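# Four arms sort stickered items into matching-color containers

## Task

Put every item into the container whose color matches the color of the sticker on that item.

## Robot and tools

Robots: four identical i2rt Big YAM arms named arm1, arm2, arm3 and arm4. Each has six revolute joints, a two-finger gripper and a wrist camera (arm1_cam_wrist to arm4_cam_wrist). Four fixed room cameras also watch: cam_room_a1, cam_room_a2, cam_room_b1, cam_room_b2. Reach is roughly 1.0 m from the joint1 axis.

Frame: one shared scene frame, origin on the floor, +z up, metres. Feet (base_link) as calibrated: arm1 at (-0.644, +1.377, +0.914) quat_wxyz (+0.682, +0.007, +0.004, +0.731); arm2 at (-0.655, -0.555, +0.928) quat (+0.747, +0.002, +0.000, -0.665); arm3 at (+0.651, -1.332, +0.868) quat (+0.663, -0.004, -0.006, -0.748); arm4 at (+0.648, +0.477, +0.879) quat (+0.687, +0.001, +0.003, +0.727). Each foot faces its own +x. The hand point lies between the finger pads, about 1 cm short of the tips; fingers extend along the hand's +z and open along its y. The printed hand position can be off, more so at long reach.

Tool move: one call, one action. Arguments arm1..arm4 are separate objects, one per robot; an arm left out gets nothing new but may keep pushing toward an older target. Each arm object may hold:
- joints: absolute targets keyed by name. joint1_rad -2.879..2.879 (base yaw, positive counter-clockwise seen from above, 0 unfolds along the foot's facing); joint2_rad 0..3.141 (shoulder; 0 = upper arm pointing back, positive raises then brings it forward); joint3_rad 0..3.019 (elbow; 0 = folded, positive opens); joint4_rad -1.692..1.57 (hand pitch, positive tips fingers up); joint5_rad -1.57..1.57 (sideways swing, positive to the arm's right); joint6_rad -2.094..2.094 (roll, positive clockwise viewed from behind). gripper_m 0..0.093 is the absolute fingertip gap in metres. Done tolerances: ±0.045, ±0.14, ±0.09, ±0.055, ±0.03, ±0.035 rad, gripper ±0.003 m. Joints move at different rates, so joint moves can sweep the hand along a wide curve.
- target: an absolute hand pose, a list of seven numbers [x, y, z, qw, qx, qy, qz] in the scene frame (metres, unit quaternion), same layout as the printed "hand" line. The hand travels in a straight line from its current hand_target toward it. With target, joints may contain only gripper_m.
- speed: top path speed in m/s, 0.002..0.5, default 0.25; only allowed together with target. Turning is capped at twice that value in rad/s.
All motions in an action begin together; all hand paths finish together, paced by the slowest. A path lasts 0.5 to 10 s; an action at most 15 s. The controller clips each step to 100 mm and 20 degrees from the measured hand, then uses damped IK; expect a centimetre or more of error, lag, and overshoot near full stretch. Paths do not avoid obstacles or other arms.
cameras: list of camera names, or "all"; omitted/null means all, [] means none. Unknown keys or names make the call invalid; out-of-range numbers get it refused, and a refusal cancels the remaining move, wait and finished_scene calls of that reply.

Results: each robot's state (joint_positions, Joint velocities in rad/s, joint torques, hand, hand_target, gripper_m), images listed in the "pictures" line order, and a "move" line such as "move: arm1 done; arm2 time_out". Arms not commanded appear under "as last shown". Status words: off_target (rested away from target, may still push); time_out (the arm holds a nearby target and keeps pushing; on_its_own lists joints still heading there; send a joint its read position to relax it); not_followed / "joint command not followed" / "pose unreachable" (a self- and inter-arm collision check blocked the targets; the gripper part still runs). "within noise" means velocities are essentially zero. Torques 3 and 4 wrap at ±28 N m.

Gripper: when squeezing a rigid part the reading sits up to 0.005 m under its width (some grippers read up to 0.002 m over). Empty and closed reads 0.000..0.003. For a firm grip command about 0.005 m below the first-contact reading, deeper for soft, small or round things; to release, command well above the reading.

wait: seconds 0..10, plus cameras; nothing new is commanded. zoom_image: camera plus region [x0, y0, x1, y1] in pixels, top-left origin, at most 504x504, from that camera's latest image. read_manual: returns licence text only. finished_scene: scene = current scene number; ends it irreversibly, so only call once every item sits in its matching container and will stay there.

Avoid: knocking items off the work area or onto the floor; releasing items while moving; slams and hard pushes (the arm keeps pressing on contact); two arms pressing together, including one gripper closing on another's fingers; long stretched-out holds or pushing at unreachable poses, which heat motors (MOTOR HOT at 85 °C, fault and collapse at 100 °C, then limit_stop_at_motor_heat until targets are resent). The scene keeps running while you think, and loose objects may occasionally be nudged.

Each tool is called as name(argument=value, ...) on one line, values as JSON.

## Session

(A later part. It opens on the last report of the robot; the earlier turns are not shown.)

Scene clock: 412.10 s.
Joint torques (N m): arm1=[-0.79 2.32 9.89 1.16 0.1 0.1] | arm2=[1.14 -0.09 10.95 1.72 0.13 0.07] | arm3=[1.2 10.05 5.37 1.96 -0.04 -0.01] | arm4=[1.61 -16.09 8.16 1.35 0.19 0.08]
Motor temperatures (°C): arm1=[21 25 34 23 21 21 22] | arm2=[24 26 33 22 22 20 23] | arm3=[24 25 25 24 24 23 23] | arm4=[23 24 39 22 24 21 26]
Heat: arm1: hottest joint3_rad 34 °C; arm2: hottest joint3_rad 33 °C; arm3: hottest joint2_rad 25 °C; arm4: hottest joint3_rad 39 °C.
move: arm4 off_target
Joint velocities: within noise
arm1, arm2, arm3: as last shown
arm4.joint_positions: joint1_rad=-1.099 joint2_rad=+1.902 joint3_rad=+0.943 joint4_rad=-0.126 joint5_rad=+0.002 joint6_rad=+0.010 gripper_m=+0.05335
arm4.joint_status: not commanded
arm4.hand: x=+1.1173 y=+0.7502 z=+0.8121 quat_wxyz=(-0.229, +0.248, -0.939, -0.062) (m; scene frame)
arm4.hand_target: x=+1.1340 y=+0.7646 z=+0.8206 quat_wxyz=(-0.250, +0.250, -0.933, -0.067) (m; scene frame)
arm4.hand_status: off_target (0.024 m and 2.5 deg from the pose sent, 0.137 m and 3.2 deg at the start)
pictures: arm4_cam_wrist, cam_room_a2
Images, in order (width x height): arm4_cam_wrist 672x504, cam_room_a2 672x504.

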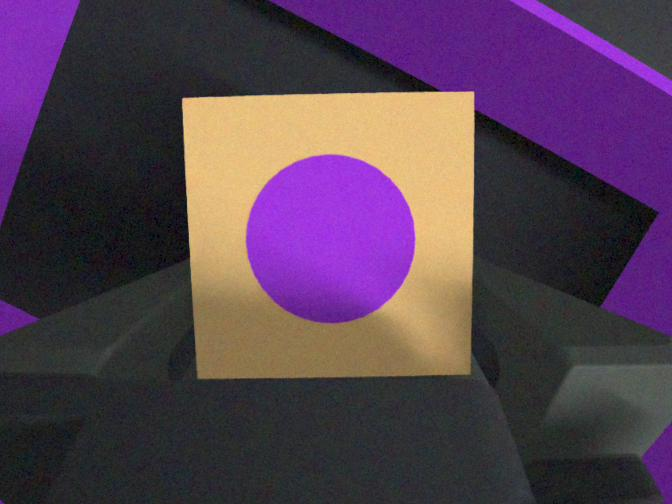

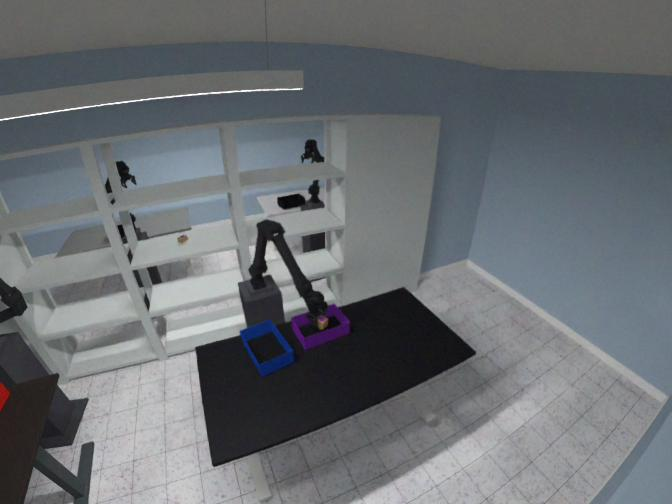

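move(arm4={"target":[1.135,0.765,0.768,0.25,-0.25,0.933,0.067],"speed":0.1}, cameras=["arm4_cam_wrist"])

move(arm4={"target":[1.135,0.765,0.745,0.25,-0.25,0.933,0.067],"speed":0.05}, cameras=["arm4_cam_wrist","cam_room_a2"])

zoom_image(camera="cam_room_a2", region=[250, 260, 370, 360])

Scene clock: 418.33 s.
Joint torques (N m): arm1=[-0.67 1.61 9.78 1.14 0.07 0.08] | arm2=[1.14 -0.15 10.89 1.68 0.13 0.09] | arm3=[1.2 10.05 5.34 1.94 -0.05 -0.01] | arm4=[1.55 -16.32 6.98 1.37 0.2 0.08]
Motor temperatures (°C): arm1=[21 25 34 23 21 21 22] | arm2=[24 26 33 22 22 20 23] | arm3=[24 25 25 24 24 23 23] | arm4=[23 24 39 22 24 21 26]
Heat: arm1: hottest joint3_rad 34 °C; arm2: hottest joint3_rad 33 °C; arm3: hottest joint2_rad 25 °C; arm4: hottest joint3_rad 39 °C.
move: arm4 off_target
Joint velocities: within noise
arm1, arm2: as last shown
arm3.joint_positions: joint1_rad=+0.075 joint2_rad=+0.276 joint3_rad=+1.523 joint4_rad=-1.599 joint5_rad=-0.185 joint6_rad=-0.597 gripper_m=+0.09396
arm3.joint_status: not commanded
arm3.hand: x=+0.6803 y=-1.3506 z=+1.4452 quat_wxyz=(-0.326, -0.350, -0.735, +0.481) (m; scene frame)
arm3.hand_target: x=+0.6804 y=-1.3484 z=+1.4507 quat_wxyz=(-0.328, -0.347, -0.731, +0.487) (m; scene frame)
arm3.hand_status: not commanded
arm4.joint_positions: joint1_rad=-1.099 joint2_rad=+2.023 joint3_rad=+0.950 joint4_rad=-0.002 joint5_rad=+0.002 joint6_rad=+0.010 gripper_m=+0.05335
arm4.joint_status: not commanded
arm4.hand: x=+1.1209 y=+0.7522 z=+0.7653 quat_wxyz=(-0.234, +0.248, -0.938, -0.063) (m; scene frame)
arm4.hand_target: x=+1.1344 y=+0.7648 z=+0.7687 quat_wxyz=(-0.250, +0.250, -0.933, -0.067) (m; scene frame)
arm4.hand_status: off_target (0.019 m and 2.0 deg from the pose sent, 0.050 m and 2.5 deg at the start)
pictures: arm4_cam_wrist
Images, in order (width x height): arm4_cam_wrist 672x504.

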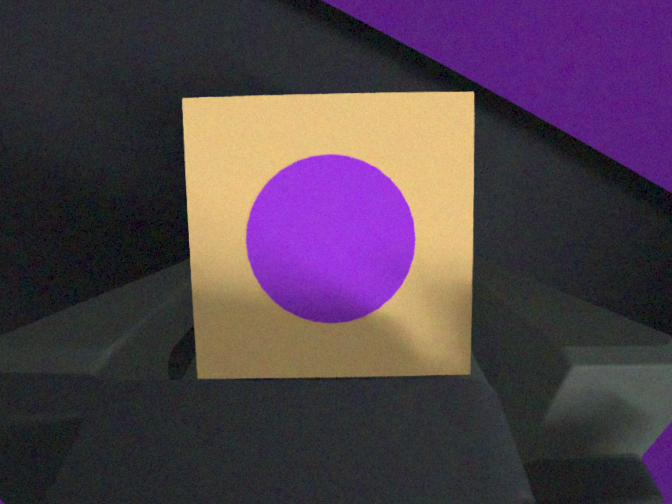

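Scene clock: 419.30 s.
Joint torques (N m): arm1=[-0.32 2.43 9.73 1.11 0.1 0.11] | arm2=[1.08 -0.15 10.95 1.68 0.12 0.09] | arm3=[1.32 10.17 5.37 1.96 -0.05 -0.01] | arm4=[1.2 -16.5 6.71 1.39 0.23 0.07]
Motor temperatures (°C): arm1=[21 25 34 23 21 21 22] | arm2=[24 26 33 22 22 20 23] | arm3=[24 25 25 24 24 23 23] | arm4=[23 24 38 22 24 21 26]
Heat: arm1: hottest joint3_rad 34 °C; arm2: hottest joint3_rad 33 °C; arm3: hottest joint2_rad 25 °C; arm4: hottest joint3_rad 38 °C.
move: arm4 off_target
Joint velocities: within noise
arm1, arm2, arm3: as last shown
arm4.joint_positions: joint1_rad=-1.099 joint2_rad=+2.077 joint3_rad=+0.958 joint4_rad=+0.048 joint5_rad=+0.002 joint6_rad=+0.010 gripper_m=+0.05335
arm4.joint_status: not commanded
arm4.hand: x=+1.1222 y=+0.7530 z=+0.7451 quat_wxyz=(-0.236, +0.248, -0.937, -0.064) (m; scene frame)
arm4.hand_target: x=+1.1344 y=+0.7648 z=+0.7456 quat_wxyz=(-0.250, +0.250, -0.933, -0.067) (m; scene frame)
arm4.hand_status: off_target (0.018 m and 1.7 deg from the pose sent, 0.028 m and 2.0 deg at the start)
pictures: arm4_cam_wrist, cam_room_a2
Images, in order (width x height): arm4_cam_wrist 672x504, cam_room_a2 672x504.

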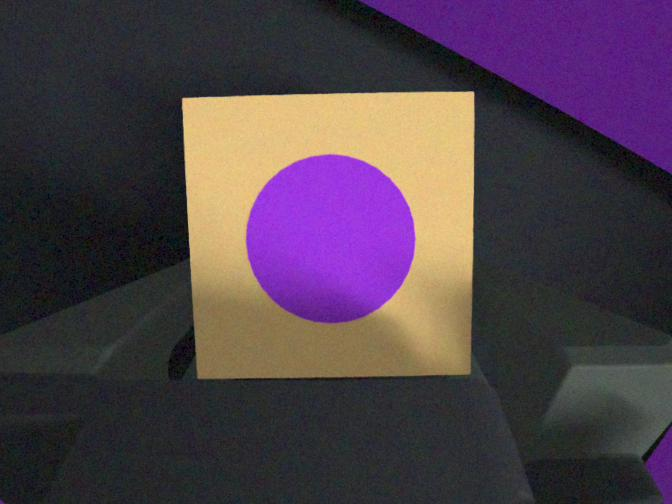

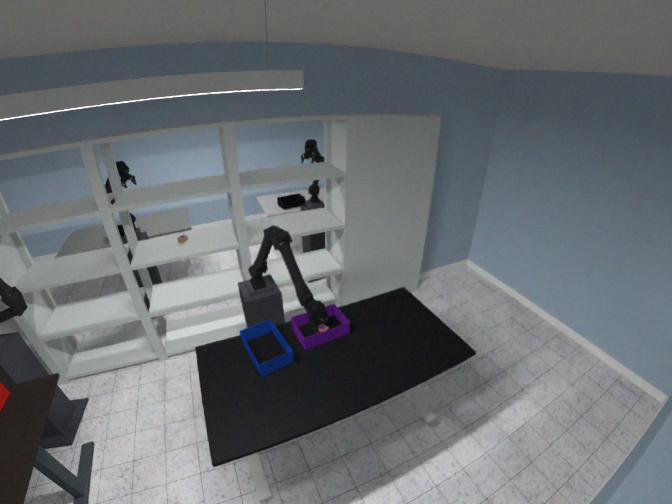

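Scaled by 4.200.

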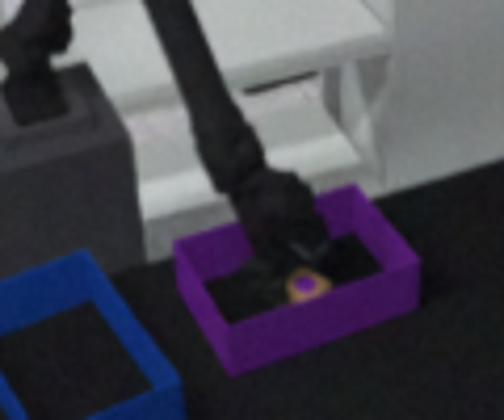

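move(arm4={"target":[1.133,0.763,0.725,0.25,-0.25,0.933,0.067],"speed":0.05}, cameras=[])

move(arm4={"target":[1.133,0.763,0.71,0.25,-0.25,0.933,0.067],"speed":0.05}, cameras=["arm4_cam_wrist"])

Scene clock: 423.17 s.
Joint torques (N m): arm1=[-0.97 2.14 9.91 1.09 0.08 0.12] | arm2=[1.14 -0.03 10.91 1.66 0.13 0.09] | arm3=[1.14 9.99 5.31 1.95 -0.06 -0.02] | arm4=[1.2 -15.15 5.97 1.01 0.15 0.02]
Motor temperatures (°C): arm1=[21 25 34 23 21 21 22] | arm2=[24 26 33 22 22 20 23] | arm3=[24 25 25 24 24 23 23] | arm4=[23 24 38 22 24 21 26]
Heat: arm1: hottest joint3_rad 34 °C; arm2: hottest joint3_rad 33 °C; arm3: hottest joint2_rad 25 °C; arm4: hottest joint3_rad 38 °C.
move: arm4 off_target
Joint velocities: within noise
arm1, arm2, arm3: as last shown
arm4.joint_positions: joint1_rad=-1.099 joint2_rad=+2.106 joint3_rad=+0.967 joint4_rad=+0.103 joint5_rad=+0.003 joint6_rad=+0.010 gripper_m=+0.05335
arm4.joint_status: not commanded
arm4.hand: x=+1.1300 y=+0.7574 z=+0.7387 quat_wxyz=(-0.252, +0.247, -0.933, -0.068) (m; scene frame)
arm4.hand_target: x=+1.1325 y=+0.7627 z=+0.7253 quat_wxyz=(-0.250, +0.250, -0.933, -0.067) (m; scene frame)
arm4.hand_status: off_target (0.015 m and 0.5 deg from the pose sent, 0.025 m and 1.7 deg at the start)
pictures: none
No camera images: "cameras" was empty.

Scene clock: 424.13 s.
Joint torques (N m): arm1=[-1.32 1.61 9.69 1.14 0.09 0.09] | arm2=[1.08 -0.09 10.89 1.69 0.12 0.09] | arm3=[1.26 9.93 5.33 1.96 -0.05 -0.02] | arm4=[1.14 -13.45 5.37 1.31 0.08 0.04]
Motor temperatures (°C): arm1=[21 25 34 23 21 21 22] | arm2=[24 26 33 22 22 20 23] | arm3=[24 25 25 24 24 23 23] | arm4=[23 24 37 22 24 21 26]
Heat: arm1: hottest joint3_rad 34 °C; arm2: hottest joint3_rad 33 °C; arm3: hottest joint2_rad 25 °C; arm4: hottest joint3_rad 37 °C.
move: arm4 off_target
Joint velocities: within noise
arm1, arm2, arm3: as last shown
arm4.joint_positions: joint1_rad=-1.099 joint2_rad=+2.123 joint3_rad=+0.979 joint4_rad=+0.138 joint5_rad=+0.005 joint6_rad=+0.010 gripper_m=+0.05335
arm4.joint_status: not commanded
arm4.hand: x=+1.1384 y=+0.7620 z=+0.7375 quat_wxyz=(-0.266, +0.246, -0.929, -0.071) (m; scene frame)
arm4.hand_target: x=+1.1317 y=+0.7620 z=+0.7112 quat_wxyz=(-0.250, +0.250, -0.933, -0.067) (m; scene frame)
arm4.hand_status: off_target (0.028 m and 2.0 deg from the pose sent, 0.029 m and 0.4 deg at the start)
pictures: arm4_cam_wrist
Images, in order (width x height): arm4_cam_wrist 672x504.

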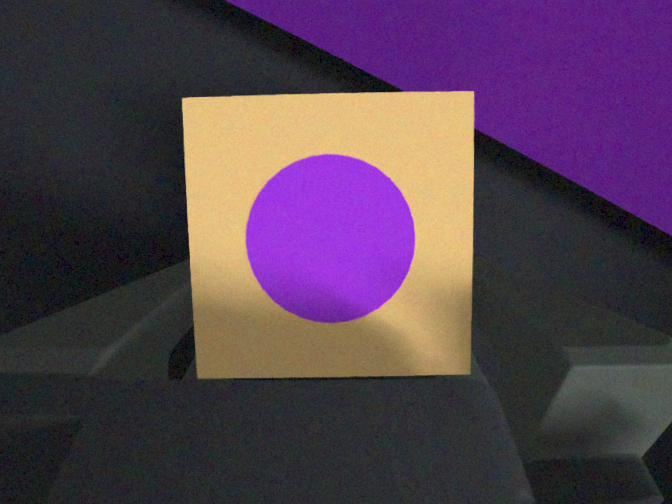

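move(arm4={"target":[1.136,0.762,0.738,0.25,-0.25,0.933,0.067],"speed":0.05,"joints":{"gripper_m":0.08}}, cameras=["arm4_cam_wrist"])

move(arm4={"target":[1.09,0.735,0.86,0.25,-0.25,0.933,0.067],"speed":0.1,"joints":{"gripper_m":0.093}}, cameras=["arm4_cam_wrist"])

Scene clock: 428.93 s.
Joint torques (N m): arm1=[-0.91 1.61 9.8 1.16 0.09 0.08] | arm2=[1.03 -0.09 10.91 1.66 0.13 0.08] | arm3=[1.08 10.11 5.31 1.96 -0.04 -0.01] | arm4=[0.44 -18.84 5 0.13 0.03 0.02]
Motor temperatures (°C): arm1=[21 25 34 23 21 21 22] | arm2=[24 26 33 22 22 20 23] | arm3=[24 25 25 24 24 23 23] | arm4=[23 24 36 22 24 21 26]
Heat: arm1: hottest joint3_rad 34 °C; arm2: hottest joint3_rad 33 °C; arm3: hottest joint2_rad 25 °C; arm4: hottest joint3_rad 36 °C.
move: arm4 done
Joint velocities: within noise
arm1.joint_positions: joint1_rad=-2.295 joint2_rad=+0.704 joint3_rad=+1.395 joint4_rad=-1.490 joint5_rad=+0.002 joint6_rad=+0.012 gripper_m=+0.09294
arm1.joint_status: not commanded
arm1.hand: x=-0.4437 y=+1.2274 z=+1.4049 quat_wxyz=(-0.349, -0.303, -0.878, +0.121) (m; scene frame)
arm1.hand_target: x=-0.4452 y=+1.2314 z=+1.4067 quat_wxyz=(-0.350, -0.302, -0.879, +0.118) (m; scene frame)
arm1.hand_status: not commanded
arm2.joint_positions: joint1_rad=+2.196 joint2_rad=+0.695 joint3_rad=+1.388 joint4_rad=-1.488 joint5_rad=-0.004 joint6_rad=-0.005 gripper_m=+0.09289
arm2.joint_status: not commanded
arm2.hand: x=-0.4790 y=-0.3941 z=+1.4230 quat_wxyz=(-0.354, +0.338, -0.861, -0.139) (m; scene frame)
arm2.hand_target: x=-0.4801 y=-0.3943 z=+1.4249 quat_wxyz=(-0.351, +0.339, -0.862, -0.138) (m; scene frame)
arm2.hand_status: not commanded
arm3: as last shown
arm4.joint_positions: joint1_rad=-1.096 joint2_rad=+2.117 joint3_rad=+0.984 joint4_rad=+0.102 joint5_rad=+0.004 joint6_rad=+0.010 gripper_m=+0.07992
arm4.joint_status: all done
arm4.hand: x=+1.1346 y=+0.7621 z=+0.7376 quat_wxyz=(-0.255, +0.248, -0.932, -0.068) (m; scene frame)
arm4.hand_target: x=+1.1360 y=+0.7620 z=+0.7381 quat_wxyz=(-0.250, +0.250, -0.933, -0.067) (m; scene frame)
arm4.hand_status: done (0.001 m and 0.6 deg from the pose sent, 0.002 m and 2.0 deg at the start)
pictures: arm4_cam_wrist
Images, in order (width x height): arm4_cam_wrist 672x504.

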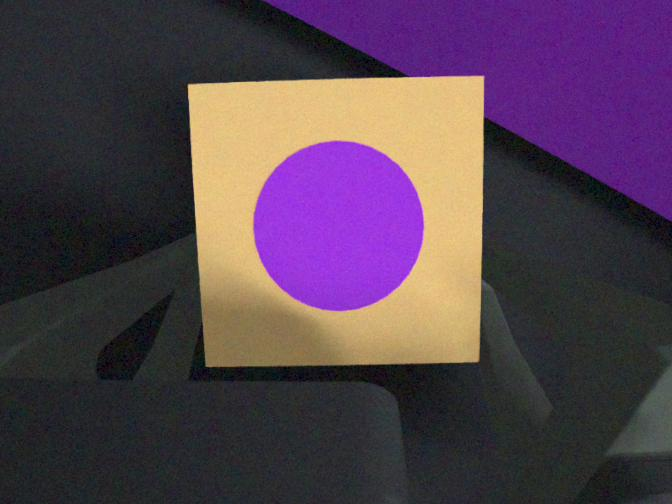

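Scene clock: 430.90 s.
Joint torques (N m): arm1=[-1.03 1.73 9.72 1.03 0.06 0.12] | arm2=[1.14 -0.15 10.89 1.69 0.13 0.08] | arm3=[1.2 10.05 5.35 1.95 -0.05 -0.01] | arm4=[0.5 -15.79 5.5 0.47 0.03 0]
Motor temperatures (°C): arm1=[21 25 34 23 21 21 22] | arm2=[24 26 33 22 22 20 23] | arm3=[24 25 25 24 24 23 23] | arm4=[23 24 36 22 24 21 26]
Heat: arm1: hottest joint3_rad 34 °C; arm2: hottest joint3_rad 33 °C; arm3: hottest joint2_rad 25 °C; arm4: hottest joint3_rad 36 °C.
move: arm4 done
Joint velocities: within noise
arm1, arm2, arm3: as last shown
arm4.joint_positions: joint1_rad=-1.096 joint2_rad=+1.734 joint3_rad=+0.841 joint4_rad=-0.136 joint5_rad=+0.004 joint6_rad=+0.010 gripper_m=+0.09289
arm4.joint_status: all done
arm4.hand: x=+1.0936 y=+0.7381 z=+0.8608 quat_wxyz=(-0.256, +0.248, -0.932, -0.069) (m; scene frame)
arm4.hand_target: x=+1.0900 y=+0.7350 z=+0.8600 quat_wxyz=(-0.250, +0.250, -0.933, -0.067) (m; scene frame)
arm4.hand_status: done (0.005 m and 0.7 deg from the pose sent, 0.133 m and 0.6 deg at the start)
pictures: arm4_cam_wrist
Images, in order (width x height): arm4_cam_wrist 672x504.

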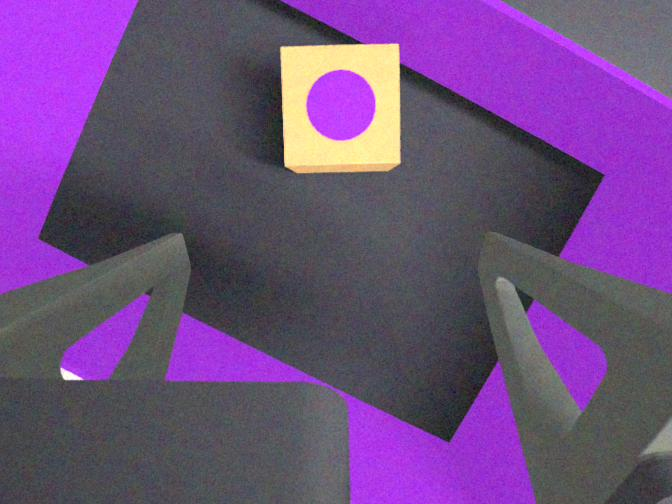

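move(arm4={"joints":{"joint2_rad":0.8,"joint3_rad":1.25,"joint4_rad":-1.4,"joint5_rad":0,"joint6_rad":0}}, cameras=[])

move(arm4={"joints":{"joint1_rad":2.1}}, cameras=[])

move(arm4={"target":[0.30,0.25,1.13,-0.1041,-0.8921,-0.3514,0.2642],"speed":0.3}, cameras=["arm4_cam_wrist"])

move(arm4={"target":[0.0,0.05,1.11,-0.1041,-0.8921,-0.3514,0.2642],"speed":0.2}, cameras=["arm4_cam_wrist"])

Scene clock: 441.37 s.
Joint torques (N m): arm1=[-0.79 2.37 9.61 1.11 0.1 0.11] | arm2=[1.14 -0.03 10.88 1.69 0.13 0.09] | arm3=[1.14 10.17 5.33 1.94 -0.06 0] | arm4=[0.62 -2.08 8.39 0.7 -0.01 -0.05]
Motor temperatures (°C): arm1=[21 25 34 23 21 21 22] | arm2=[24 26 33 22 22 20 23] | arm3=[24 25 25 24 24 23 23] | arm4=[23 24 35 22 24 21 25]
Heat: arm1: hottest joint3_rad 34 °C; arm2: hottest joint3_rad 33 °C; arm3: hottest joint2_rad 25 °C; arm4: hottest joint3_rad 35 °C.
move: arm4 done
Joint velocities: within noise
arm1, arm2, arm3: as last shown
arm4.joint_positions: joint1_rad=-1.096 joint2_rad=+0.791 joint3_rad=+1.253 joint4_rad=-1.389 joint5_rad=+0.003 joint6_rad=+0.010 gripper_m=+0.09289
arm4.joint_status: all done
arm4.hand: x=+0.9033 y=+0.6266 z=+1.2984 quat_wxyz=(-0.303, +0.244, -0.918, -0.082) (m; scene frame)
arm4.hand_target: x=+0.9036 y=+0.6266 z=+1.2930 quat_wxyz=(-0.292, +0.249, -0.920, -0.079) (m; scene frame)
arm4.hand_status: not commanded
pictures: none
No camera images: "cameras" was empty.

Scene clock: 443.77 s.
Joint torques (N m): arm1=[-0.44 1.79 9.81 1.21 0.09 0.1] | arm2=[1.2 0.03 10.89 1.66 0.13 0.09] | arm3=[1.26 10.11 5.35 1.96 -0.05 -0.01] | arm4=[1.38 -2.73 8.4 0.55 0.16 -0.03]
Motor temperatures (°C): arm1=[21 25 34 23 21 21 22] | arm2=[24 26 33 22 22 20 23] | arm3=[24 25 25 24 24 23 23] | arm4=[23 24 35 22 24 21 25]
Heat: arm1: hottest joint3_rad 34 °C; arm2: hottest joint3_rad 33 °C; arm3: hottest joint2_rad 25 °C; arm4: hottest joint3_rad 35 °C.
move: arm4 done
Joint velocities: within noise
arm1, arm2, arm3: as last shown
arm4.joint_positions: joint1_rad=+2.097 joint2_rad=+0.801 joint3_rad=+1.253 joint4_rad=-1.389 joint5_rad=-0.002 joint6_rad=+0.010 gripper_m=+0.09294
arm4.joint_status: all done
arm4.hand: x=+0.4023 y=+0.3159 z=+1.2992 quat_wxyz=(+0.093, +0.911, +0.268, -0.300) (m; scene frame)
arm4.hand_target: x=+0.4048 y=+0.3169 z=+1.2965 quat_wxyz=(+0.089, +0.911, +0.275, -0.295) (m; scene frame)
arm4.hand_status: not commanded
pictures: none
No camera images: "cameras" was empty.

Scene clock: 445.23 s.
Joint torques (N m): arm1=[-1.55 2.2 9.8 1.17 0.13 0.11] | arm2=[1.08 -0.03 10.92 1.72 0.13 0.09] | arm3=[1.38 9.93 5.33 2.02 -0.05 0] | arm4=[-0.15 -8.29 9.4 1.52 -0.13 -0.08]
Motor temperatures (°C): arm1=[21 25 34 23 21 21 22] | arm2=[24 26 33 22 22 20 23] | arm3=[24 25 25 24 24 23 23] | arm4=[23 24 35 22 24 21 25]
Heat: arm1: hottest joint3_rad 34 °C; arm2: hottest joint3_rad 33 °C; arm3: hottest joint2_rad 25 °C; arm4: hottest joint3_rad 35 °C.
move: arm4 done
Joint velocities: within noise
arm1, arm2: as last shown
arm3.joint_positions: joint1_rad=+0.075 joint2_rad=+0.276 joint3_rad=+1.523 joint4_rad=-1.599 joint5_rad=-0.185 joint6_rad=-0.597 gripper_m=+0.09396
arm3.joint_status: not commanded
arm3.hand: x=+0.6803 y=-1.3506 z=+1.4452 quat_wxyz=(-0.326, -0.350, -0.735, +0.481) (m; scene frame)
arm3.hand_target: x=+0.6804 y=-1.3484 z=+1.4507 quat_wxyz=(-0.328, -0.347, -0.731, +0.487) (m; scene frame)
arm3.hand_status: not commanded
arm4.joint_positions: joint1_rad=+2.055 joint2_rad=+1.094 joint3_rad=+0.978 joint4_rad=-0.919 joint5_rad=-0.114 joint6_rad=-0.170 gripper_m=+0.09294
arm4.joint_status: not commanded
arm4.hand: x=+0.3050 y=+0.2494 z=+1.1249 quat_wxyz=(+0.103, +0.897, +0.349, -0.252) (m; scene frame)
arm4.hand_target: x=+0.3001 y=+0.2501 z=+1.1300 quat_wxyz=(+0.104, +0.892, +0.351, -0.264) (m; scene frame)
arm4.hand_status: done (0.007 m and 1.5 deg from the pose sent, 0.208 m and 10.7 deg at the start)
pictures: arm4_cam_wrist
Images, in order (width x height): arm4_cam_wrist 672x504.

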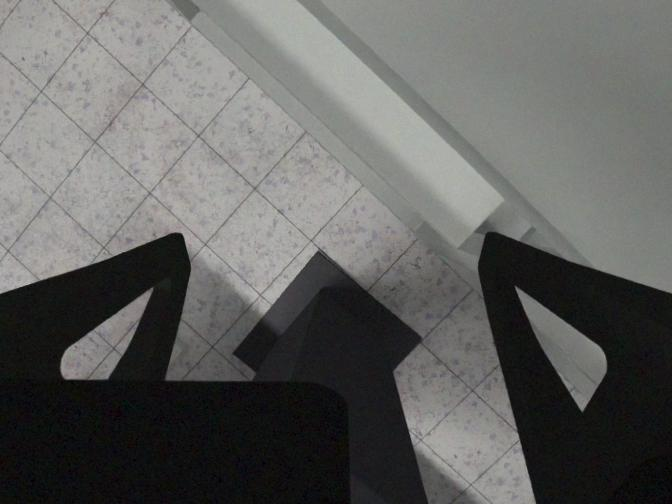

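Scene clock: 447.90 s.
Joint torques (N m): arm1=[-0.5 1.96 9.76 1.07 0.1 0.13] | arm2=[1.08 -0.03 10.89 1.66 0.14 0.08] | arm3=[1.14 10.05 5.33 1.96 -0.05 0] | arm4=[1.73 -22.24 13.26 0.5 0.15 0.14]
Motor temperatures (°C): arm1=[21 25 34 23 21 21 22] | arm2=[24 25 33 22 22 20 23] | arm3=[24 25 25 24 24 23 23] | arm4=[23 24 35 22 24 21 25]
Heat: arm1: hottest joint3_rad 34 °C; arm2: hottest joint3_rad 33 °C; arm3: hottest joint2_rad 25 °C; arm4: hottest joint3_rad 35 °C.
move: arm4 off_target
Joint velocities: within noise
arm1, arm2, arm3: as last shown
arm4.joint_positions: joint1_rad=+2.067 joint2_rad=+2.046 joint3_rad=+2.027 joint4_rad=-1.006 joint5_rad=-0.106 joint6_rad=-0.170 gripper_m=+0.09294
arm4.joint_status: not commanded
arm4.hand: x=+0.0074 y=+0.0619 z=+1.1032 quat_wxyz=(+0.102, +0.894, +0.353, -0.257) (m; scene frame)
arm4.hand_target: x=+0.0009 y=+0.0503 z=+1.1098 quat_wxyz=(+0.104, +0.892, +0.351, -0.265) (m; scene frame)
arm4.hand_status: off_target (0.016 m and 0.9 deg from the pose sent, 0.365 m and 1.5 deg at the start)
pictures: arm4_cam_wrist
Images, in order (width x height): arm4_cam_wrist 672x504.

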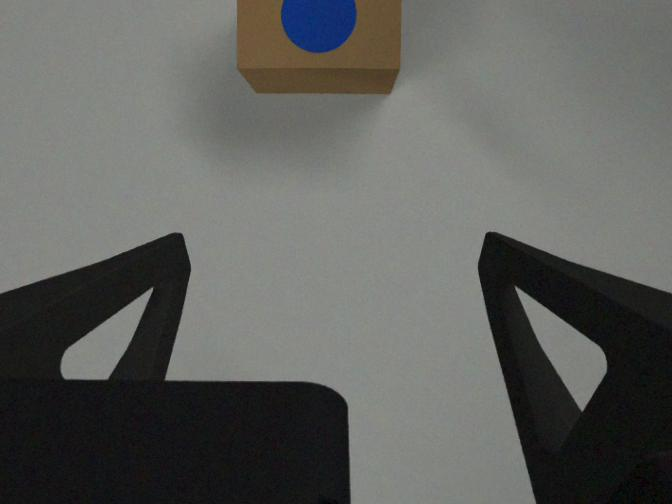

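move(arm4={"target":[-0.039,0.005,1.067,-0.1041,-0.8921,-0.3514,0.2642],"speed":0.15}, cameras=["arm4_cam_wrist"])

move(arm4={"target":[-0.0645,-0.0186,1.012,-0.1041,-0.8921,-0.3514,0.2642],"speed":0.1}, cameras=["arm4_cam_wrist"])

Scene clock: 455.10 s.
Joint torques (N m): arm1=[-0.5 2.08 9.96 1.29 0.07 0.11] | arm2=[1.14 -0.03 10.91 1.69 0.13 0.08] | arm3=[1.32 9.99 5.33 1.98 -0.05 0] | arm4=[1.32 -25.64 13.14 0.36 0.13 0.14]
Motor temperatures (°C): arm1=[21 25 34 23 21 21 22] | arm2=[24 25 33 22 22 20 23] | arm3=[24 25 25 24 24 23 23] | arm4=[23 25 38 22 24 21 25]
Heat: arm1: hottest joint3_rad 34 °C; arm2: hottest joint3_rad 33 °C; arm3: hottest joint2_rad 25 °C; arm4: hottest joint3_rad 38 °C.
move: arm4 off_target
Joint velocities: within noise
arm1, arm2, arm3: as last shown
arm4.joint_positions: joint1_rad=+2.095 joint2_rad=+2.260 joint3_rad=+2.275 joint4_rad=-1.039 joint5_rad=-0.093 joint6_rad=-0.154 gripper_m=+0.09294
arm4.joint_status: not commanded
arm4.hand: x=-0.0322 y=+0.0130 z=+1.0598 quat_wxyz=(+0.102, +0.893, +0.357, -0.257) (m; scene frame)
arm4.hand_target: x=-0.0383 y=+0.0053 z=+1.0669 quat_wxyz=(+0.104, +0.892, +0.351, -0.265) (m; scene frame)
arm4.hand_status: off_target (0.013 m and 1.1 deg from the pose sent, 0.082 m and 0.8 deg at the start)
pictures: arm4_cam_wrist
Images, in order (width x height): arm4_cam_wrist 672x504.

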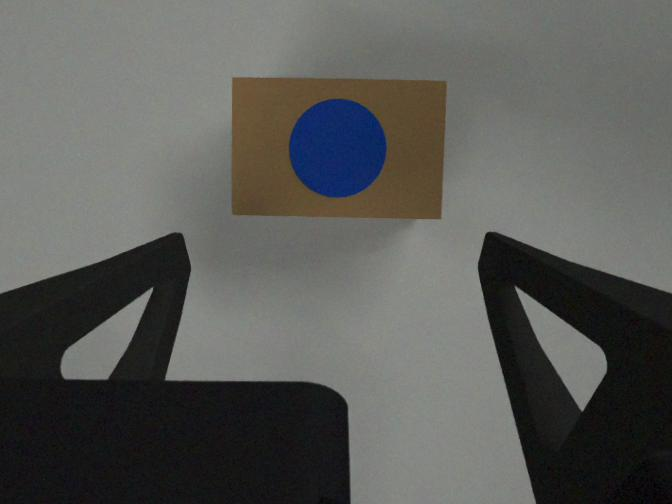

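Scene clock: 456.37 s.
Joint torques (N m): arm1=[-0.85 2.08 9.83 1.09 0.09 0.06] | arm2=[1.14 -0.03 10.91 1.69 0.13 0.09] | arm3=[1.26 9.99 5.34 1.99 -0.05 -0.02] | arm4=[1.08 -25.7 13.08 1.01 0.07 0.17]
Motor temperatures (°C): arm1=[21 25 34 23 21 21 22] | arm2=[24 25 33 22 22 20 23] | arm3=[24 25 25 24 24 23 23] | arm4=[23 25 38 22 24 21 25]
Heat: arm1: hottest joint3_rad 34 °C; arm2: hottest joint3_rad 33 °C; arm3: hottest joint2_rad 25 °C; arm4: hottest joint3_rad 38 °C.
move: arm4 off_target
Joint velocities: within noise
arm1, arm2, arm3: as last shown
arm4.joint_positions: joint1_rad=+2.101 joint2_rad=+2.391 joint3_rad=+2.408 joint4_rad=-1.034 joint5_rad=-0.087 joint6_rad=-0.147 gripper_m=+0.09294
arm4.joint_status: not commanded
arm4.hand: x=-0.0565 y=-0.0080 z=+1.0209 quat_wxyz=(+0.101, +0.892, +0.355, -0.260) (m; scene frame)
arm4.hand_target: x=-0.0634 y=-0.0180 z=+1.0119 quat_wxyz=(+0.104, +0.892, +0.351, -0.265) (m; scene frame)
arm4.hand_status: off_target (0.016 m and 0.7 deg from the pose sent, 0.066 m and 1.1 deg at the start)
pictures: arm4_cam_wrist
Images, in order (width x height): arm4_cam_wrist 672x504.

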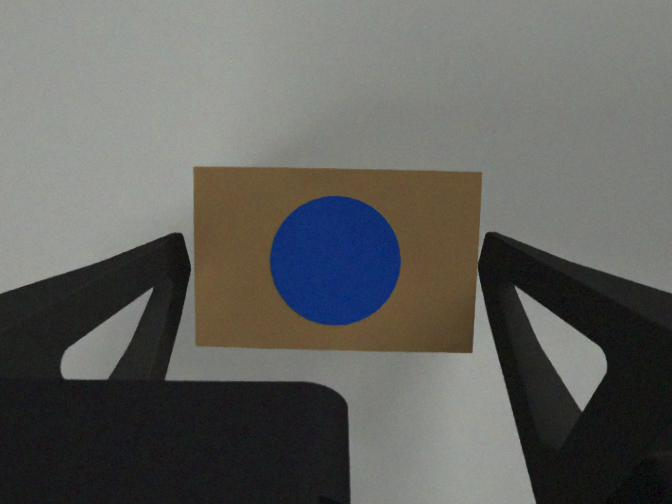

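Centered. A little lower, then grip and lift.

move(arm4={"target":[-0.063,-0.017,0.995,-0.1041,-0.8921,-0.3514,0.2642],"speed":0.1}, cameras=["arm4_cam_wrist"])

move(arm4={"joints":{"gripper_m":0.053}}, cameras=["arm4_cam_wrist"])

move(arm4={"target":[-0.03,0.01,1.09,-0.1041,-0.8921,-0.3514,0.2642],"speed":0.15}, cameras=["arm4_cam_wrist"])

move(arm4={"target":[0.32,0.26,1.14,-0.1041,-0.8921,-0.3514,0.2642],"speed":0.25}, cameras=["arm4_cam_wrist"])

move(arm4={"joints":{"joint2_rad":0.8,"joint3_rad":1.25,"joint4_rad":-1.4,"joint5_rad":0,"joint6_rad":0}}, cameras=[])

move(arm4={"joints":{"joint1_rad":0.3}}, cameras=[])

move(arm4={"joints":{"joint1_rad":-1.8}}, cameras=["arm4_cam_wrist"])

Scene clock: 465.63 s.
Joint torques (N m): arm1=[-0.73 2.02 9.72 1.2 0.12 0.11] | arm2=[1.03 -0.15 10.92 1.69 0.13 0.08] | arm3=[1.08 10.11 5.34 1.95 -0.05 -0.02] | arm4=[0.91 -26.75 8.9 1.4 0.04 0.17]
Motor temperatures (°C): arm1=[21 25 34 23 21 21 22] | arm2=[24 25 33 22 22 20 23] | arm3=[24 25 25 24 24 23 23] | arm4=[23 26 40 22 24 21 25]
Heat: arm1: hottest joint3_rad 34 °C; arm2: hottest joint3_rad 33 °C; arm3: hottest joint2_rad 25 °C; arm4: hottest joint3_rad 40 °C.
move: arm4 off_target
Joint velocities: within noise
arm1.joint_positions: joint1_rad=-2.295 joint2_rad=+0.704 joint3_rad=+1.395 joint4_rad=-1.490 joint5_rad=+0.002 joint6_rad=+0.012 gripper_m=+0.09294
arm1.joint_status: not commanded
arm1.hand: x=-0.4437 y=+1.2274 z=+1.4049 quat_wxyz=(-0.349, -0.303, -0.878, +0.121) (m; scene frame)
arm1.hand_target: x=-0.4452 y=+1.2314 z=+1.4067 quat_wxyz=(-0.350, -0.302, -0.879, +0.118) (m; scene frame)
arm1.hand_status: not commanded
arm2.joint_positions: joint1_rad=+2.196 joint2_rad=+0.695 joint3_rad=+1.388 joint4_rad=-1.488 joint5_rad=-0.004 joint6_rad=-0.005 gripper_m=+0.09289
arm2.joint_status: not commanded
arm2.hand: x=-0.4790 y=-0.3941 z=+1.4230 quat_wxyz=(-0.354, +0.338, -0.861, -0.139) (m; scene frame)
arm2.hand_target: x=-0.4801 y=-0.3943 z=+1.4249 quat_wxyz=(-0.351, +0.339, -0.862, -0.138) (m; scene frame)
arm2.hand_status: not commanded
arm3: as last shown
arm4.joint_positions: joint1_rad=+2.101 joint2_rad=+2.393 joint3_rad=+2.408 joint4_rad=-0.999 joint5_rad=-0.087 joint6_rad=-0.147 gripper_m=+0.09294
arm4.joint_status: not commanded
arm4.hand: x=-0.0625 y=-0.0119 z=+1.0240 quat_wxyz=(+0.104, +0.887, +0.354, -0.276) (m; scene frame)
arm4.hand_target: x=-0.0620 y=-0.0163 z=+0.9952 quat_wxyz=(+0.104, +0.892, +0.351, -0.264) (m; scene frame)
arm4.hand_status: off_target (0.029 m and 1.5 deg from the pose sent, 0.028 m and 0.7 deg at the start)
pictures: arm4_cam_wrist
Images, in order (width x height): arm4_cam_wrist 672x504.

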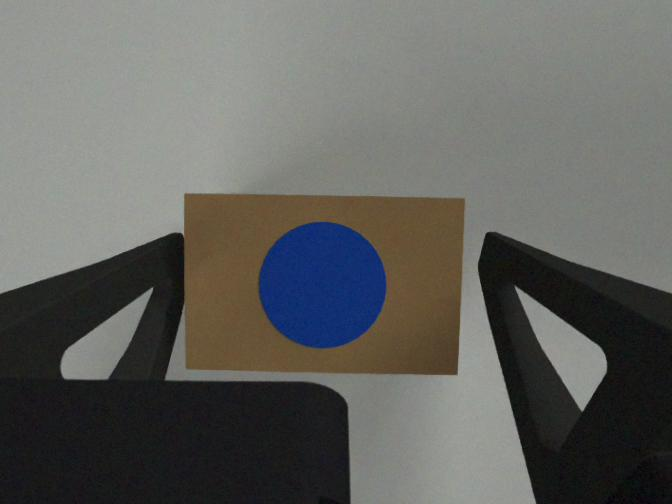

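Scene clock: 466.20 s.
Joint torques (N m): arm1=[-0.91 2.43 9.87 1.18 0.1 0.08] | arm2=[1.14 0.03 10.89 1.68 0.13 0.08] | arm3=[1.32 10.11 5.33 1.96 -0.04 0] | arm4=[1.26 -26.05 8.9 1.39 0.05 0.18]
Motor temperatures (°C): arm1=[21 25 34 23 21 21 22] | arm2=[24 25 33 22 22 20 23] | arm3=[24 25 25 24 24 23 23] | arm4=[23 27 40 22 24 21 25]
Heat: arm1: hottest joint3_rad 34 °C; arm2: hottest joint3_rad 33 °C; arm3: hottest joint2_rad 25 °C; arm4: hottest joint3_rad 40 °C.
move: arm4 off_target
Joint velocities: within noise
arm1, arm2, arm3: as last shown
arm4.joint_positions: joint1_rad=+2.101 joint2_rad=+2.393 joint3_rad=+2.408 joint4_rad=-0.998 joint5_rad=-0.087 joint6_rad=-0.146 gripper_m=+0.06942
arm4.joint_status: gripper_m off_target (ended at +0.06945, target +0.05300)
arm4.hand: x=-0.0626 y=-0.0120 z=+1.0240 quat_wxyz=(+0.105, +0.888, +0.354, -0.276) (m; scene frame)
arm4.hand_target: x=-0.0620 y=-0.0163 z=+0.9952 quat_wxyz=(+0.104, +0.892, +0.352, -0.264) (m; scene frame)
arm4.hand_status: not commanded
pictures: arm4_cam_wrist
Images, in order (width x height): arm4_cam_wrist 672x504.

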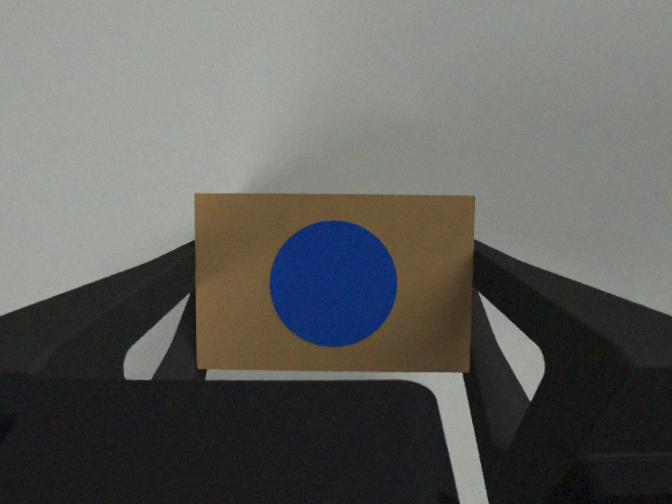

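Scene clock: 467.70 s.
Joint torques (N m): arm1=[-0.44 1.96 9.63 1.1 0.11 0.13] | arm2=[0.97 -0.03 10.89 1.66 0.12 0.08] | arm3=[1.2 10.11 5.35 1.95 -0.05 -0.01] | arm4=[1.03 -27.69 9.21 0.49 -0.06 0.09]
Motor temperatures (°C): arm1=[21 25 34 23 21 21 22] | arm2=[24 25 33 22 22 20 23] | arm3=[24 25 25 24 24 23 23] | arm4=[23 27 40 22 24 21 25]
Heat: arm1: hottest joint3_rad 34 °C; arm2: hottest joint3_rad 33 °C; arm3: hottest joint2_rad 25 °C; arm4: hottest joint3_rad 40 °C.
move: arm4 done
Joint velocities: within noise
arm1, arm2, arm3: as last shown
arm4.joint_positions: joint1_rad=+2.101 joint2_rad=+2.254 joint3_rad=+2.333 joint4_rad=-1.078 joint5_rad=-0.087 joint6_rad=-0.146 gripper_m=+0.06942
arm4.joint_status: not commanded
arm4.hand: x=-0.0320 y=+0.0083 z=+1.0891 quat_wxyz=(+0.103, +0.890, +0.354, -0.268) (m; scene frame)
arm4.hand_target: x=-0.0300 y=+0.0100 z=+1.0900 quat_wxyz=(+0.104, +0.892, +0.352, -0.264) (m; scene frame)
arm4.hand_status: done (0.003 m and 0.7 deg from the pose sent, 0.077 m and 1.4 deg at the start)
pictures: arm4_cam_wrist
Images, in order (width x height): arm4_cam_wrist 672x504.

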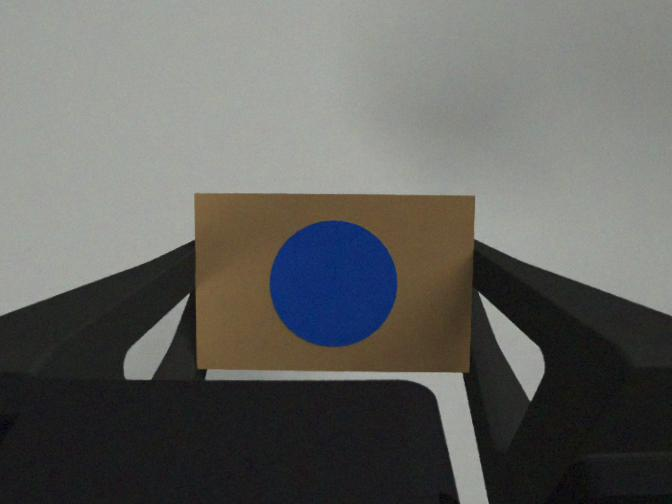

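Scene clock: 470.00 s.
Joint torques (N m): arm1=[-0.62 2.08 9.8 1.29 0.09 0.09] | arm2=[1.08 -0.15 10.88 1.72 0.14 0.09] | arm3=[1.26 10.17 5.34 1.95 -0.05 -0.01] | arm4=[0.15 -6.48 9.32 0.66 -0.11 -0.08]
Motor temperatures (°C): arm1=[21 25 34 23 21 21 22] | arm2=[24 25 33 22 22 20 23] | arm3=[24 25 25 24 24 23 23] | arm4=[23 27 39 22 24 21 25]
Heat: arm1: hottest joint3_rad 34 °C; arm2: hottest joint3_rad 33 °C; arm3: hottest joint2_rad 25 °C; arm4: hottest joint3_rad 39 °C.
move: arm4 done
Joint velocities: within noise
arm1, arm2, arm3: as last shown
arm4.joint_positions: joint1_rad=+2.060 joint2_rad=+1.018 joint3_rad=+0.964 joint4_rad=-0.940 joint5_rad=-0.112 joint6_rad=-0.166 gripper_m=+0.06942
arm4.joint_status: not commanded
arm4.hand: x=+0.3205 y=+0.2570 z=+1.1437 quat_wxyz=(+0.107, +0.891, +0.348, -0.271) (m; scene frame)
arm4.hand_target: x=+0.3200 y=+0.2600 z=+1.1401 quat_wxyz=(+0.104, +0.892, +0.351, -0.264) (m; scene frame)
arm4.hand_status: done (0.005 m and 0.9 deg from the pose sent, 0.436 m and 0.6 deg at the start)
pictures: arm4_cam_wrist
Images, in order (width x height): arm4_cam_wrist 672x504.

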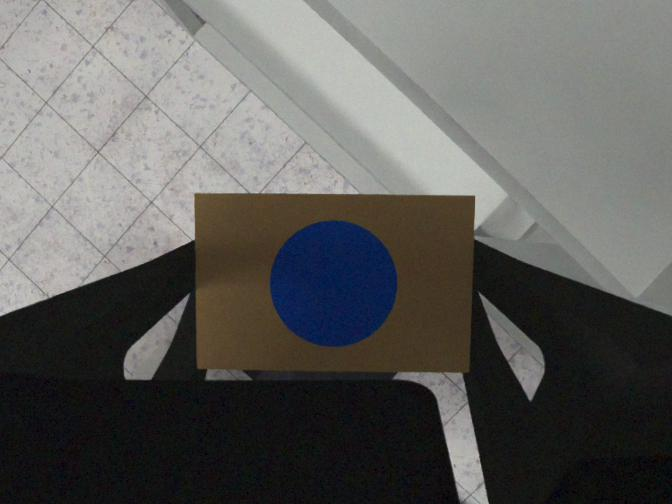

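Scene clock: 471.30 s.
Joint torques (N m): arm1=[-0.97 1.32 9.8 1.16 0.07 0.11] | arm2=[1.14 -0.15 10.91 1.69 0.12 0.09] | arm3=[1.2 10.23 5.34 1.95 -0.06 0] | arm4=[-0.32 -2.49 9.44 0.57 0.21 0.18]
Motor temperatures (°C): arm1=[21 25 34 23 21 21 22] | arm2=[24 25 33 22 22 20 23] | arm3=[24 25 25 24 24 23 23] | arm4=[23 26 39 22 24 21 25]
Heat: arm1: hottest joint3_rad 34 °C; arm2: hottest joint3_rad 33 °C; arm3: hottest joint2_rad 25 °C; arm4: hottest joint3_rad 39 °C.
move: arm4 done
Joint velocities: within noise
arm1, arm2: as last shown
arm3.joint_positions: joint1_rad=+0.075 joint2_rad=+0.276 joint3_rad=+1.523 joint4_rad=-1.599 joint5_rad=-0.185 joint6_rad=-0.597 gripper_m=+0.09396
arm3.joint_status: not commanded
arm3.hand: x=+0.6803 y=-1.3506 z=+1.4452 quat_wxyz=(-0.326, -0.350, -0.735, +0.481) (m; scene frame)
arm3.hand_target: x=+0.6804 y=-1.3484 z=+1.4507 quat_wxyz=(-0.328, -0.347, -0.731, +0.487) (m; scene frame)
arm3.hand_status: not commanded
arm4.joint_positions: joint1_rad=+2.058 joint2_rad=+0.799 joint3_rad=+1.240 joint4_rad=-1.389 joint5_rad=-0.003 joint6_rad=-0.014 gripper_m=+0.06942
arm4.joint_status: all done
arm4.hand: x=+0.3974 y=+0.3259 z=+1.2933 quat_wxyz=(+0.083, +0.914, +0.262, -0.298) (m; scene frame)
arm4.hand_target: x=+0.3971 y=+0.3291 z=+1.2965 quat_wxyz=(+0.082, +0.917, +0.252, -0.297) (m; scene frame)
arm4.hand_status: not commanded
pictures: none
No camera images: "cameras" was empty.

Scene clock: 473.17 s.
Joint torques (N m): arm1=[-1.26 1.38 9.85 1.18 0.1 0.1] | arm2=[1.14 0.03 10.88 1.66 0.13 0.08] | arm3=[1.08 9.93 5.3 1.96 -0.05 -0.01] | arm4=[0.15 -2.37 9.5 0.69 0.06 0.19]
Motor temperatures (°C): arm1=[21 25 34 23 21 21 22] | arm2=[24 25 33 22 22 20 23] | arm3=[24 25 25 24 24 23 23] | arm4=[23 26 39 22 24 21 25]
Heat: arm1: hottest joint3_rad 34 °C; arm2: hottest joint3_rad 33 °C; arm3: hottest joint2_rad 25 °C; arm4: hottest joint3_rad 39 °C.
move: arm4 done
Joint velocities: within noise
arm1, arm2, arm3: as last shown
arm4.joint_positions: joint1_rad=+0.303 joint2_rad=+0.799 joint3_rad=+1.240 joint4_rad=-1.389 joint5_rad=+0.001 joint6_rad=-0.012 gripper_m=+0.06942
arm4.joint_status: all done
arm4.hand: x=+0.5466 y=+0.7552 z=+1.2911 quat_wxyz=(-0.174, +0.786, -0.538, -0.251) (m; scene frame)
arm4.hand_target: x=+0.5478 y=+0.7542 z=+1.2943 quat_wxyz=(-0.172, +0.782, -0.544, -0.252) (m; scene frame)
arm4.hand_status: not commanded
pictures: none
No camera images: "cameras" was empty.

Scene clock: 475.20 s.
Joint torques (N m): arm1=[-0.32 1.55 9.98 1.16 0.09 0.09] | arm2=[1.08 -0.03 10.91 1.7 0.13 0.09] | arm3=[1.2 9.99 5.37 1.98 -0.05 -0.01] | arm4=[0.21 -2.37 9.31 0.54 0.08 0.14]
Motor temperatures (°C): arm1=[21 25 34 23 21 21 22] | arm2=[24 25 33 22 22 20 23] | arm3=[24 25 25 24 24 23 23] | arm4=[23 26 39 22 24 21 26]
Heat: arm1: hottest joint3_rad 34 °C; arm2: hottest joint3_rad 33 °C; arm3: hottest joint2_rad 25 °C; arm4: hottest joint3_rad 39 °C.
move: arm4 done
Joint velocities: within noise
arm1, arm2, arm3: as last shown
arm4.joint_positions: joint1_rad=-1.796 joint2_rad=+0.799 joint3_rad=+1.240 joint4_rad=-1.389 joint5_rad=+0.001 joint6_rad=-0.011 gripper_m=+0.06942
arm4.joint_status: all done
arm4.hand: x=+0.9406 y=+0.4284 z=+1.2904 quat_wxyz=(-0.303, -0.075, -0.950, +0.030) (m; scene frame)
arm4.hand_target: x=+0.9391 y=+0.4278 z=+1.2936 quat_wxyz=(-0.302, -0.082, -0.949, +0.028) (m; scene frame)
arm4.hand_status: not commanded
pictures: arm4_cam_wrist
Images, in order (width x height): arm4_cam_wrist 672x504.

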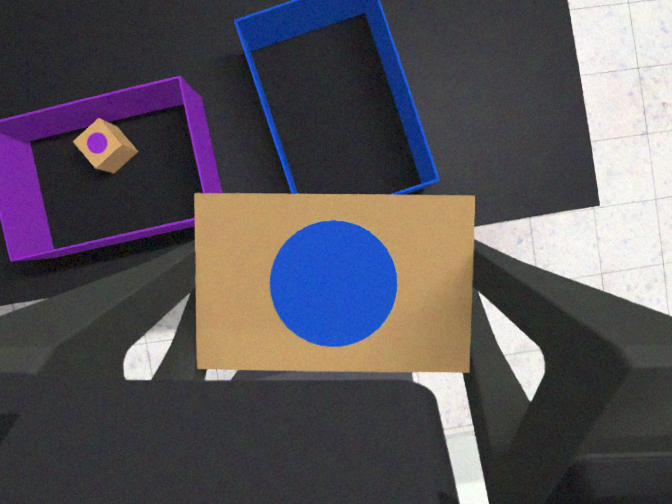

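move(arm4={"target":[1.13,0.42,0.93,0.2582,0.0674,0.9636,-0.0181],"speed":0.25}, cameras=["arm4_cam_wrist"])

move(arm4={"target":[1.155,0.415,0.82,0.2582,0.0674,0.9636,-0.0181],"speed":0.2}, cameras=["arm4_cam_wrist","cam_room_a2"])

zoom_image(camera="cam_room_a2", region=[220, 280, 340, 390])

Scene clock: 490.83 s.
Joint torques (N m): arm1=[-0.32 1.96 9.73 1.03 0.13 0.1] | arm2=[1.26 -0.09 10.91 1.69 0.12 0.09] | arm3=[1.38 10.11 5.33 1.96 -0.05 -0.01] | arm4=[0.91 -13.16 8.17 1.33 0.12 0.18]
Motor temperatures (°C): arm1=[21 24 34 23 21 21 22] | arm2=[24 25 33 22 22 20 23] | arm3=[24 25 25 24 24 23 23] | arm4=[23 25 38 22 24 21 26]
Heat: arm1: hottest joint3_rad 34 °C; arm2: hottest joint3_rad 33 °C; arm3: hottest joint2_rad 25 °C; arm4: hottest joint3_rad 38 °C.
move: arm4 off_target
Joint velocities: within noise
arm1, arm2, arm3: as last shown
arm4.joint_positions: joint1_rad=-1.750 joint2_rad=+1.520 joint3_rad=+0.800 joint4_rad=-0.359 joint5_rad=+0.007 joint6_rad=+0.010 gripper_m=+0.06942
arm4.joint_status: not commanded
arm4.hand: x=+1.1180 y=+0.4177 z=+0.9207 quat_wxyz=(-0.241, -0.065, -0.968, +0.019) (m; scene frame)
arm4.hand_target: x=+1.1297 y=+0.4201 z=+0.9302 quat_wxyz=(-0.258, -0.067, -0.964, +0.018) (m; scene frame)
arm4.hand_status: off_target (0.015 m and 2.1 deg from the pose sent, 0.407 m and 5.6 deg at the start)
pictures: arm4_cam_wrist
Images, in order (width x height): arm4_cam_wrist 672x504.

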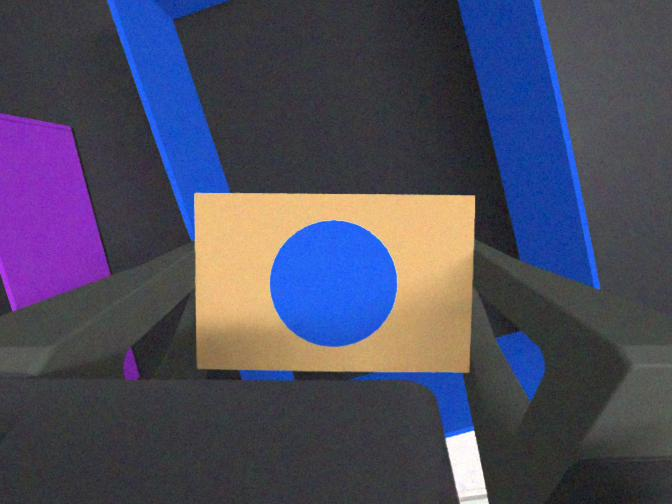

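Scene clock: 492.07 s.
Joint torques (N m): arm1=[-0.91 2.14 9.62 1.06 0.07 0.1] | arm2=[1.08 0.03 10.86 1.69 0.12 0.08] | arm3=[1.2 10.11 5.31 1.99 -0.06 -0.01] | arm4=[0.91 -14.92 6.28 1.42 0.12 0.13]
Motor temperatures (°C): arm1=[21 24 34 23 21 21 22] | arm2=[24 25 33 22 22 20 23] | arm3=[24 25 25 24 24 23 23] | arm4=[23 25 38 22 24 21 26]
Heat: arm1: hottest joint3_rad 34 °C; arm2: hottest joint3_rad 33 °C; arm3: hottest joint2_rad 25 °C; arm4: hottest joint3_rad 38 °C.
move: arm4 off_target
Joint velocities: within noise
arm1.joint_positions: joint1_rad=-2.295 joint2_rad=+0.704 joint3_rad=+1.395 joint4_rad=-1.490 joint5_rad=+0.002 joint6_rad=+0.012 gripper_m=+0.09294
arm1.joint_status: not commanded
arm1.hand: x=-0.4437 y=+1.2274 z=+1.4049 quat_wxyz=(-0.349, -0.303, -0.878, +0.121) (m; scene frame)
arm1.hand_target: x=-0.4452 y=+1.2314 z=+1.4067 quat_wxyz=(-0.350, -0.302, -0.879, +0.118) (m; scene frame)
arm1.hand_status: not commanded
arm2.joint_positions: joint1_rad=+2.196 joint2_rad=+0.695 joint3_rad=+1.388 joint4_rad=-1.488 joint5_rad=-0.004 joint6_rad=-0.005 gripper_m=+0.09289
arm2.joint_status: not commanded
arm2.hand: x=-0.4790 y=-0.3941 z=+1.4230 quat_wxyz=(-0.354, +0.338, -0.861, -0.139) (m; scene frame)
arm2.hand_target: x=-0.4801 y=-0.3943 z=+1.4249 quat_wxyz=(-0.351, +0.339, -0.862, -0.138) (m; scene frame)
arm2.hand_status: not commanded
arm3: as last shown
arm4.joint_positions: joint1_rad=-1.750 joint2_rad=+1.824 joint3_rad=+0.800 joint4_rad=-0.050 joint5_rad=+0.007 joint6_rad=+0.010 gripper_m=+0.06942
arm4.joint_status: not commanded
arm4.hand: x=+1.1418 y=+0.4143 z=+0.8145 quat_wxyz=(-0.243, -0.065, -0.968, +0.019) (m; scene frame)
arm4.hand_target: x=+1.1548 y=+0.4151 z=+0.8203 quat_wxyz=(-0.258, -0.067, -0.964, +0.018) (m; scene frame)
arm4.hand_status: off_target (0.014 m and 1.8 deg from the pose sent, 0.107 m and 2.1 deg at the start)
pictures: arm4_cam_wrist, cam_room_a2
Images, in order (width x height): arm4_cam_wrist 672x504, cam_room_a2 672x504.

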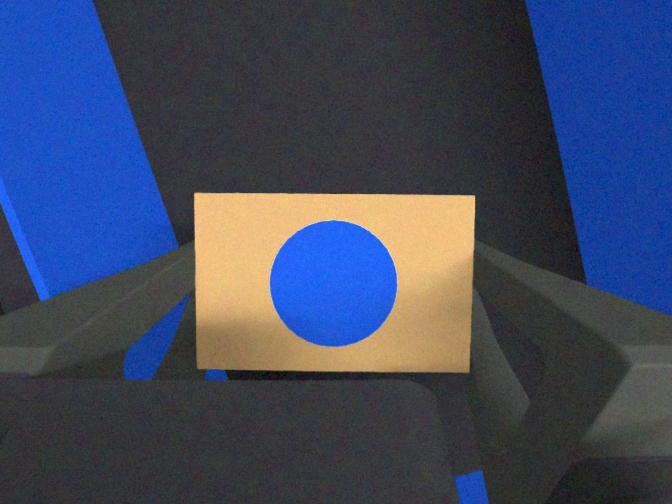

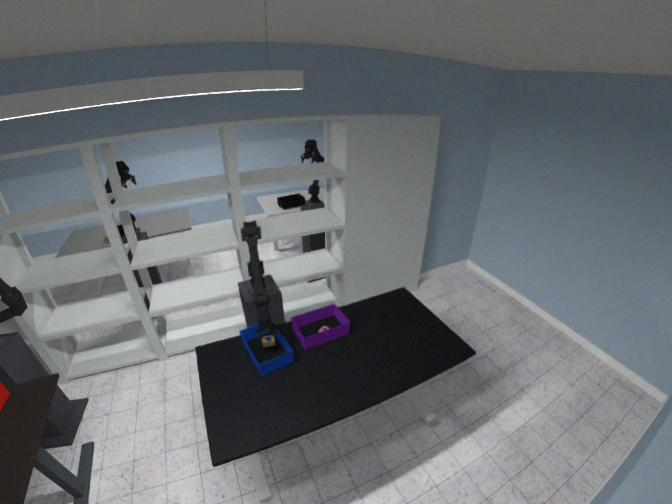

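Scaled by 4.200.

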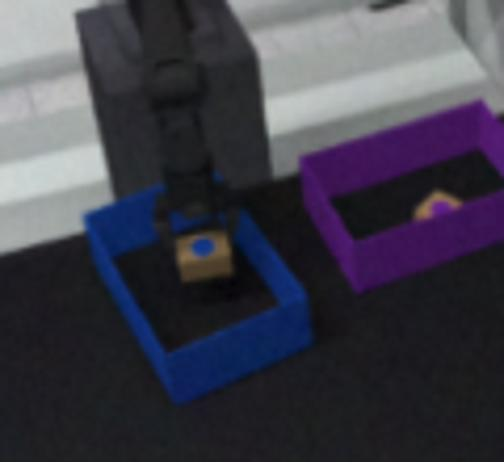

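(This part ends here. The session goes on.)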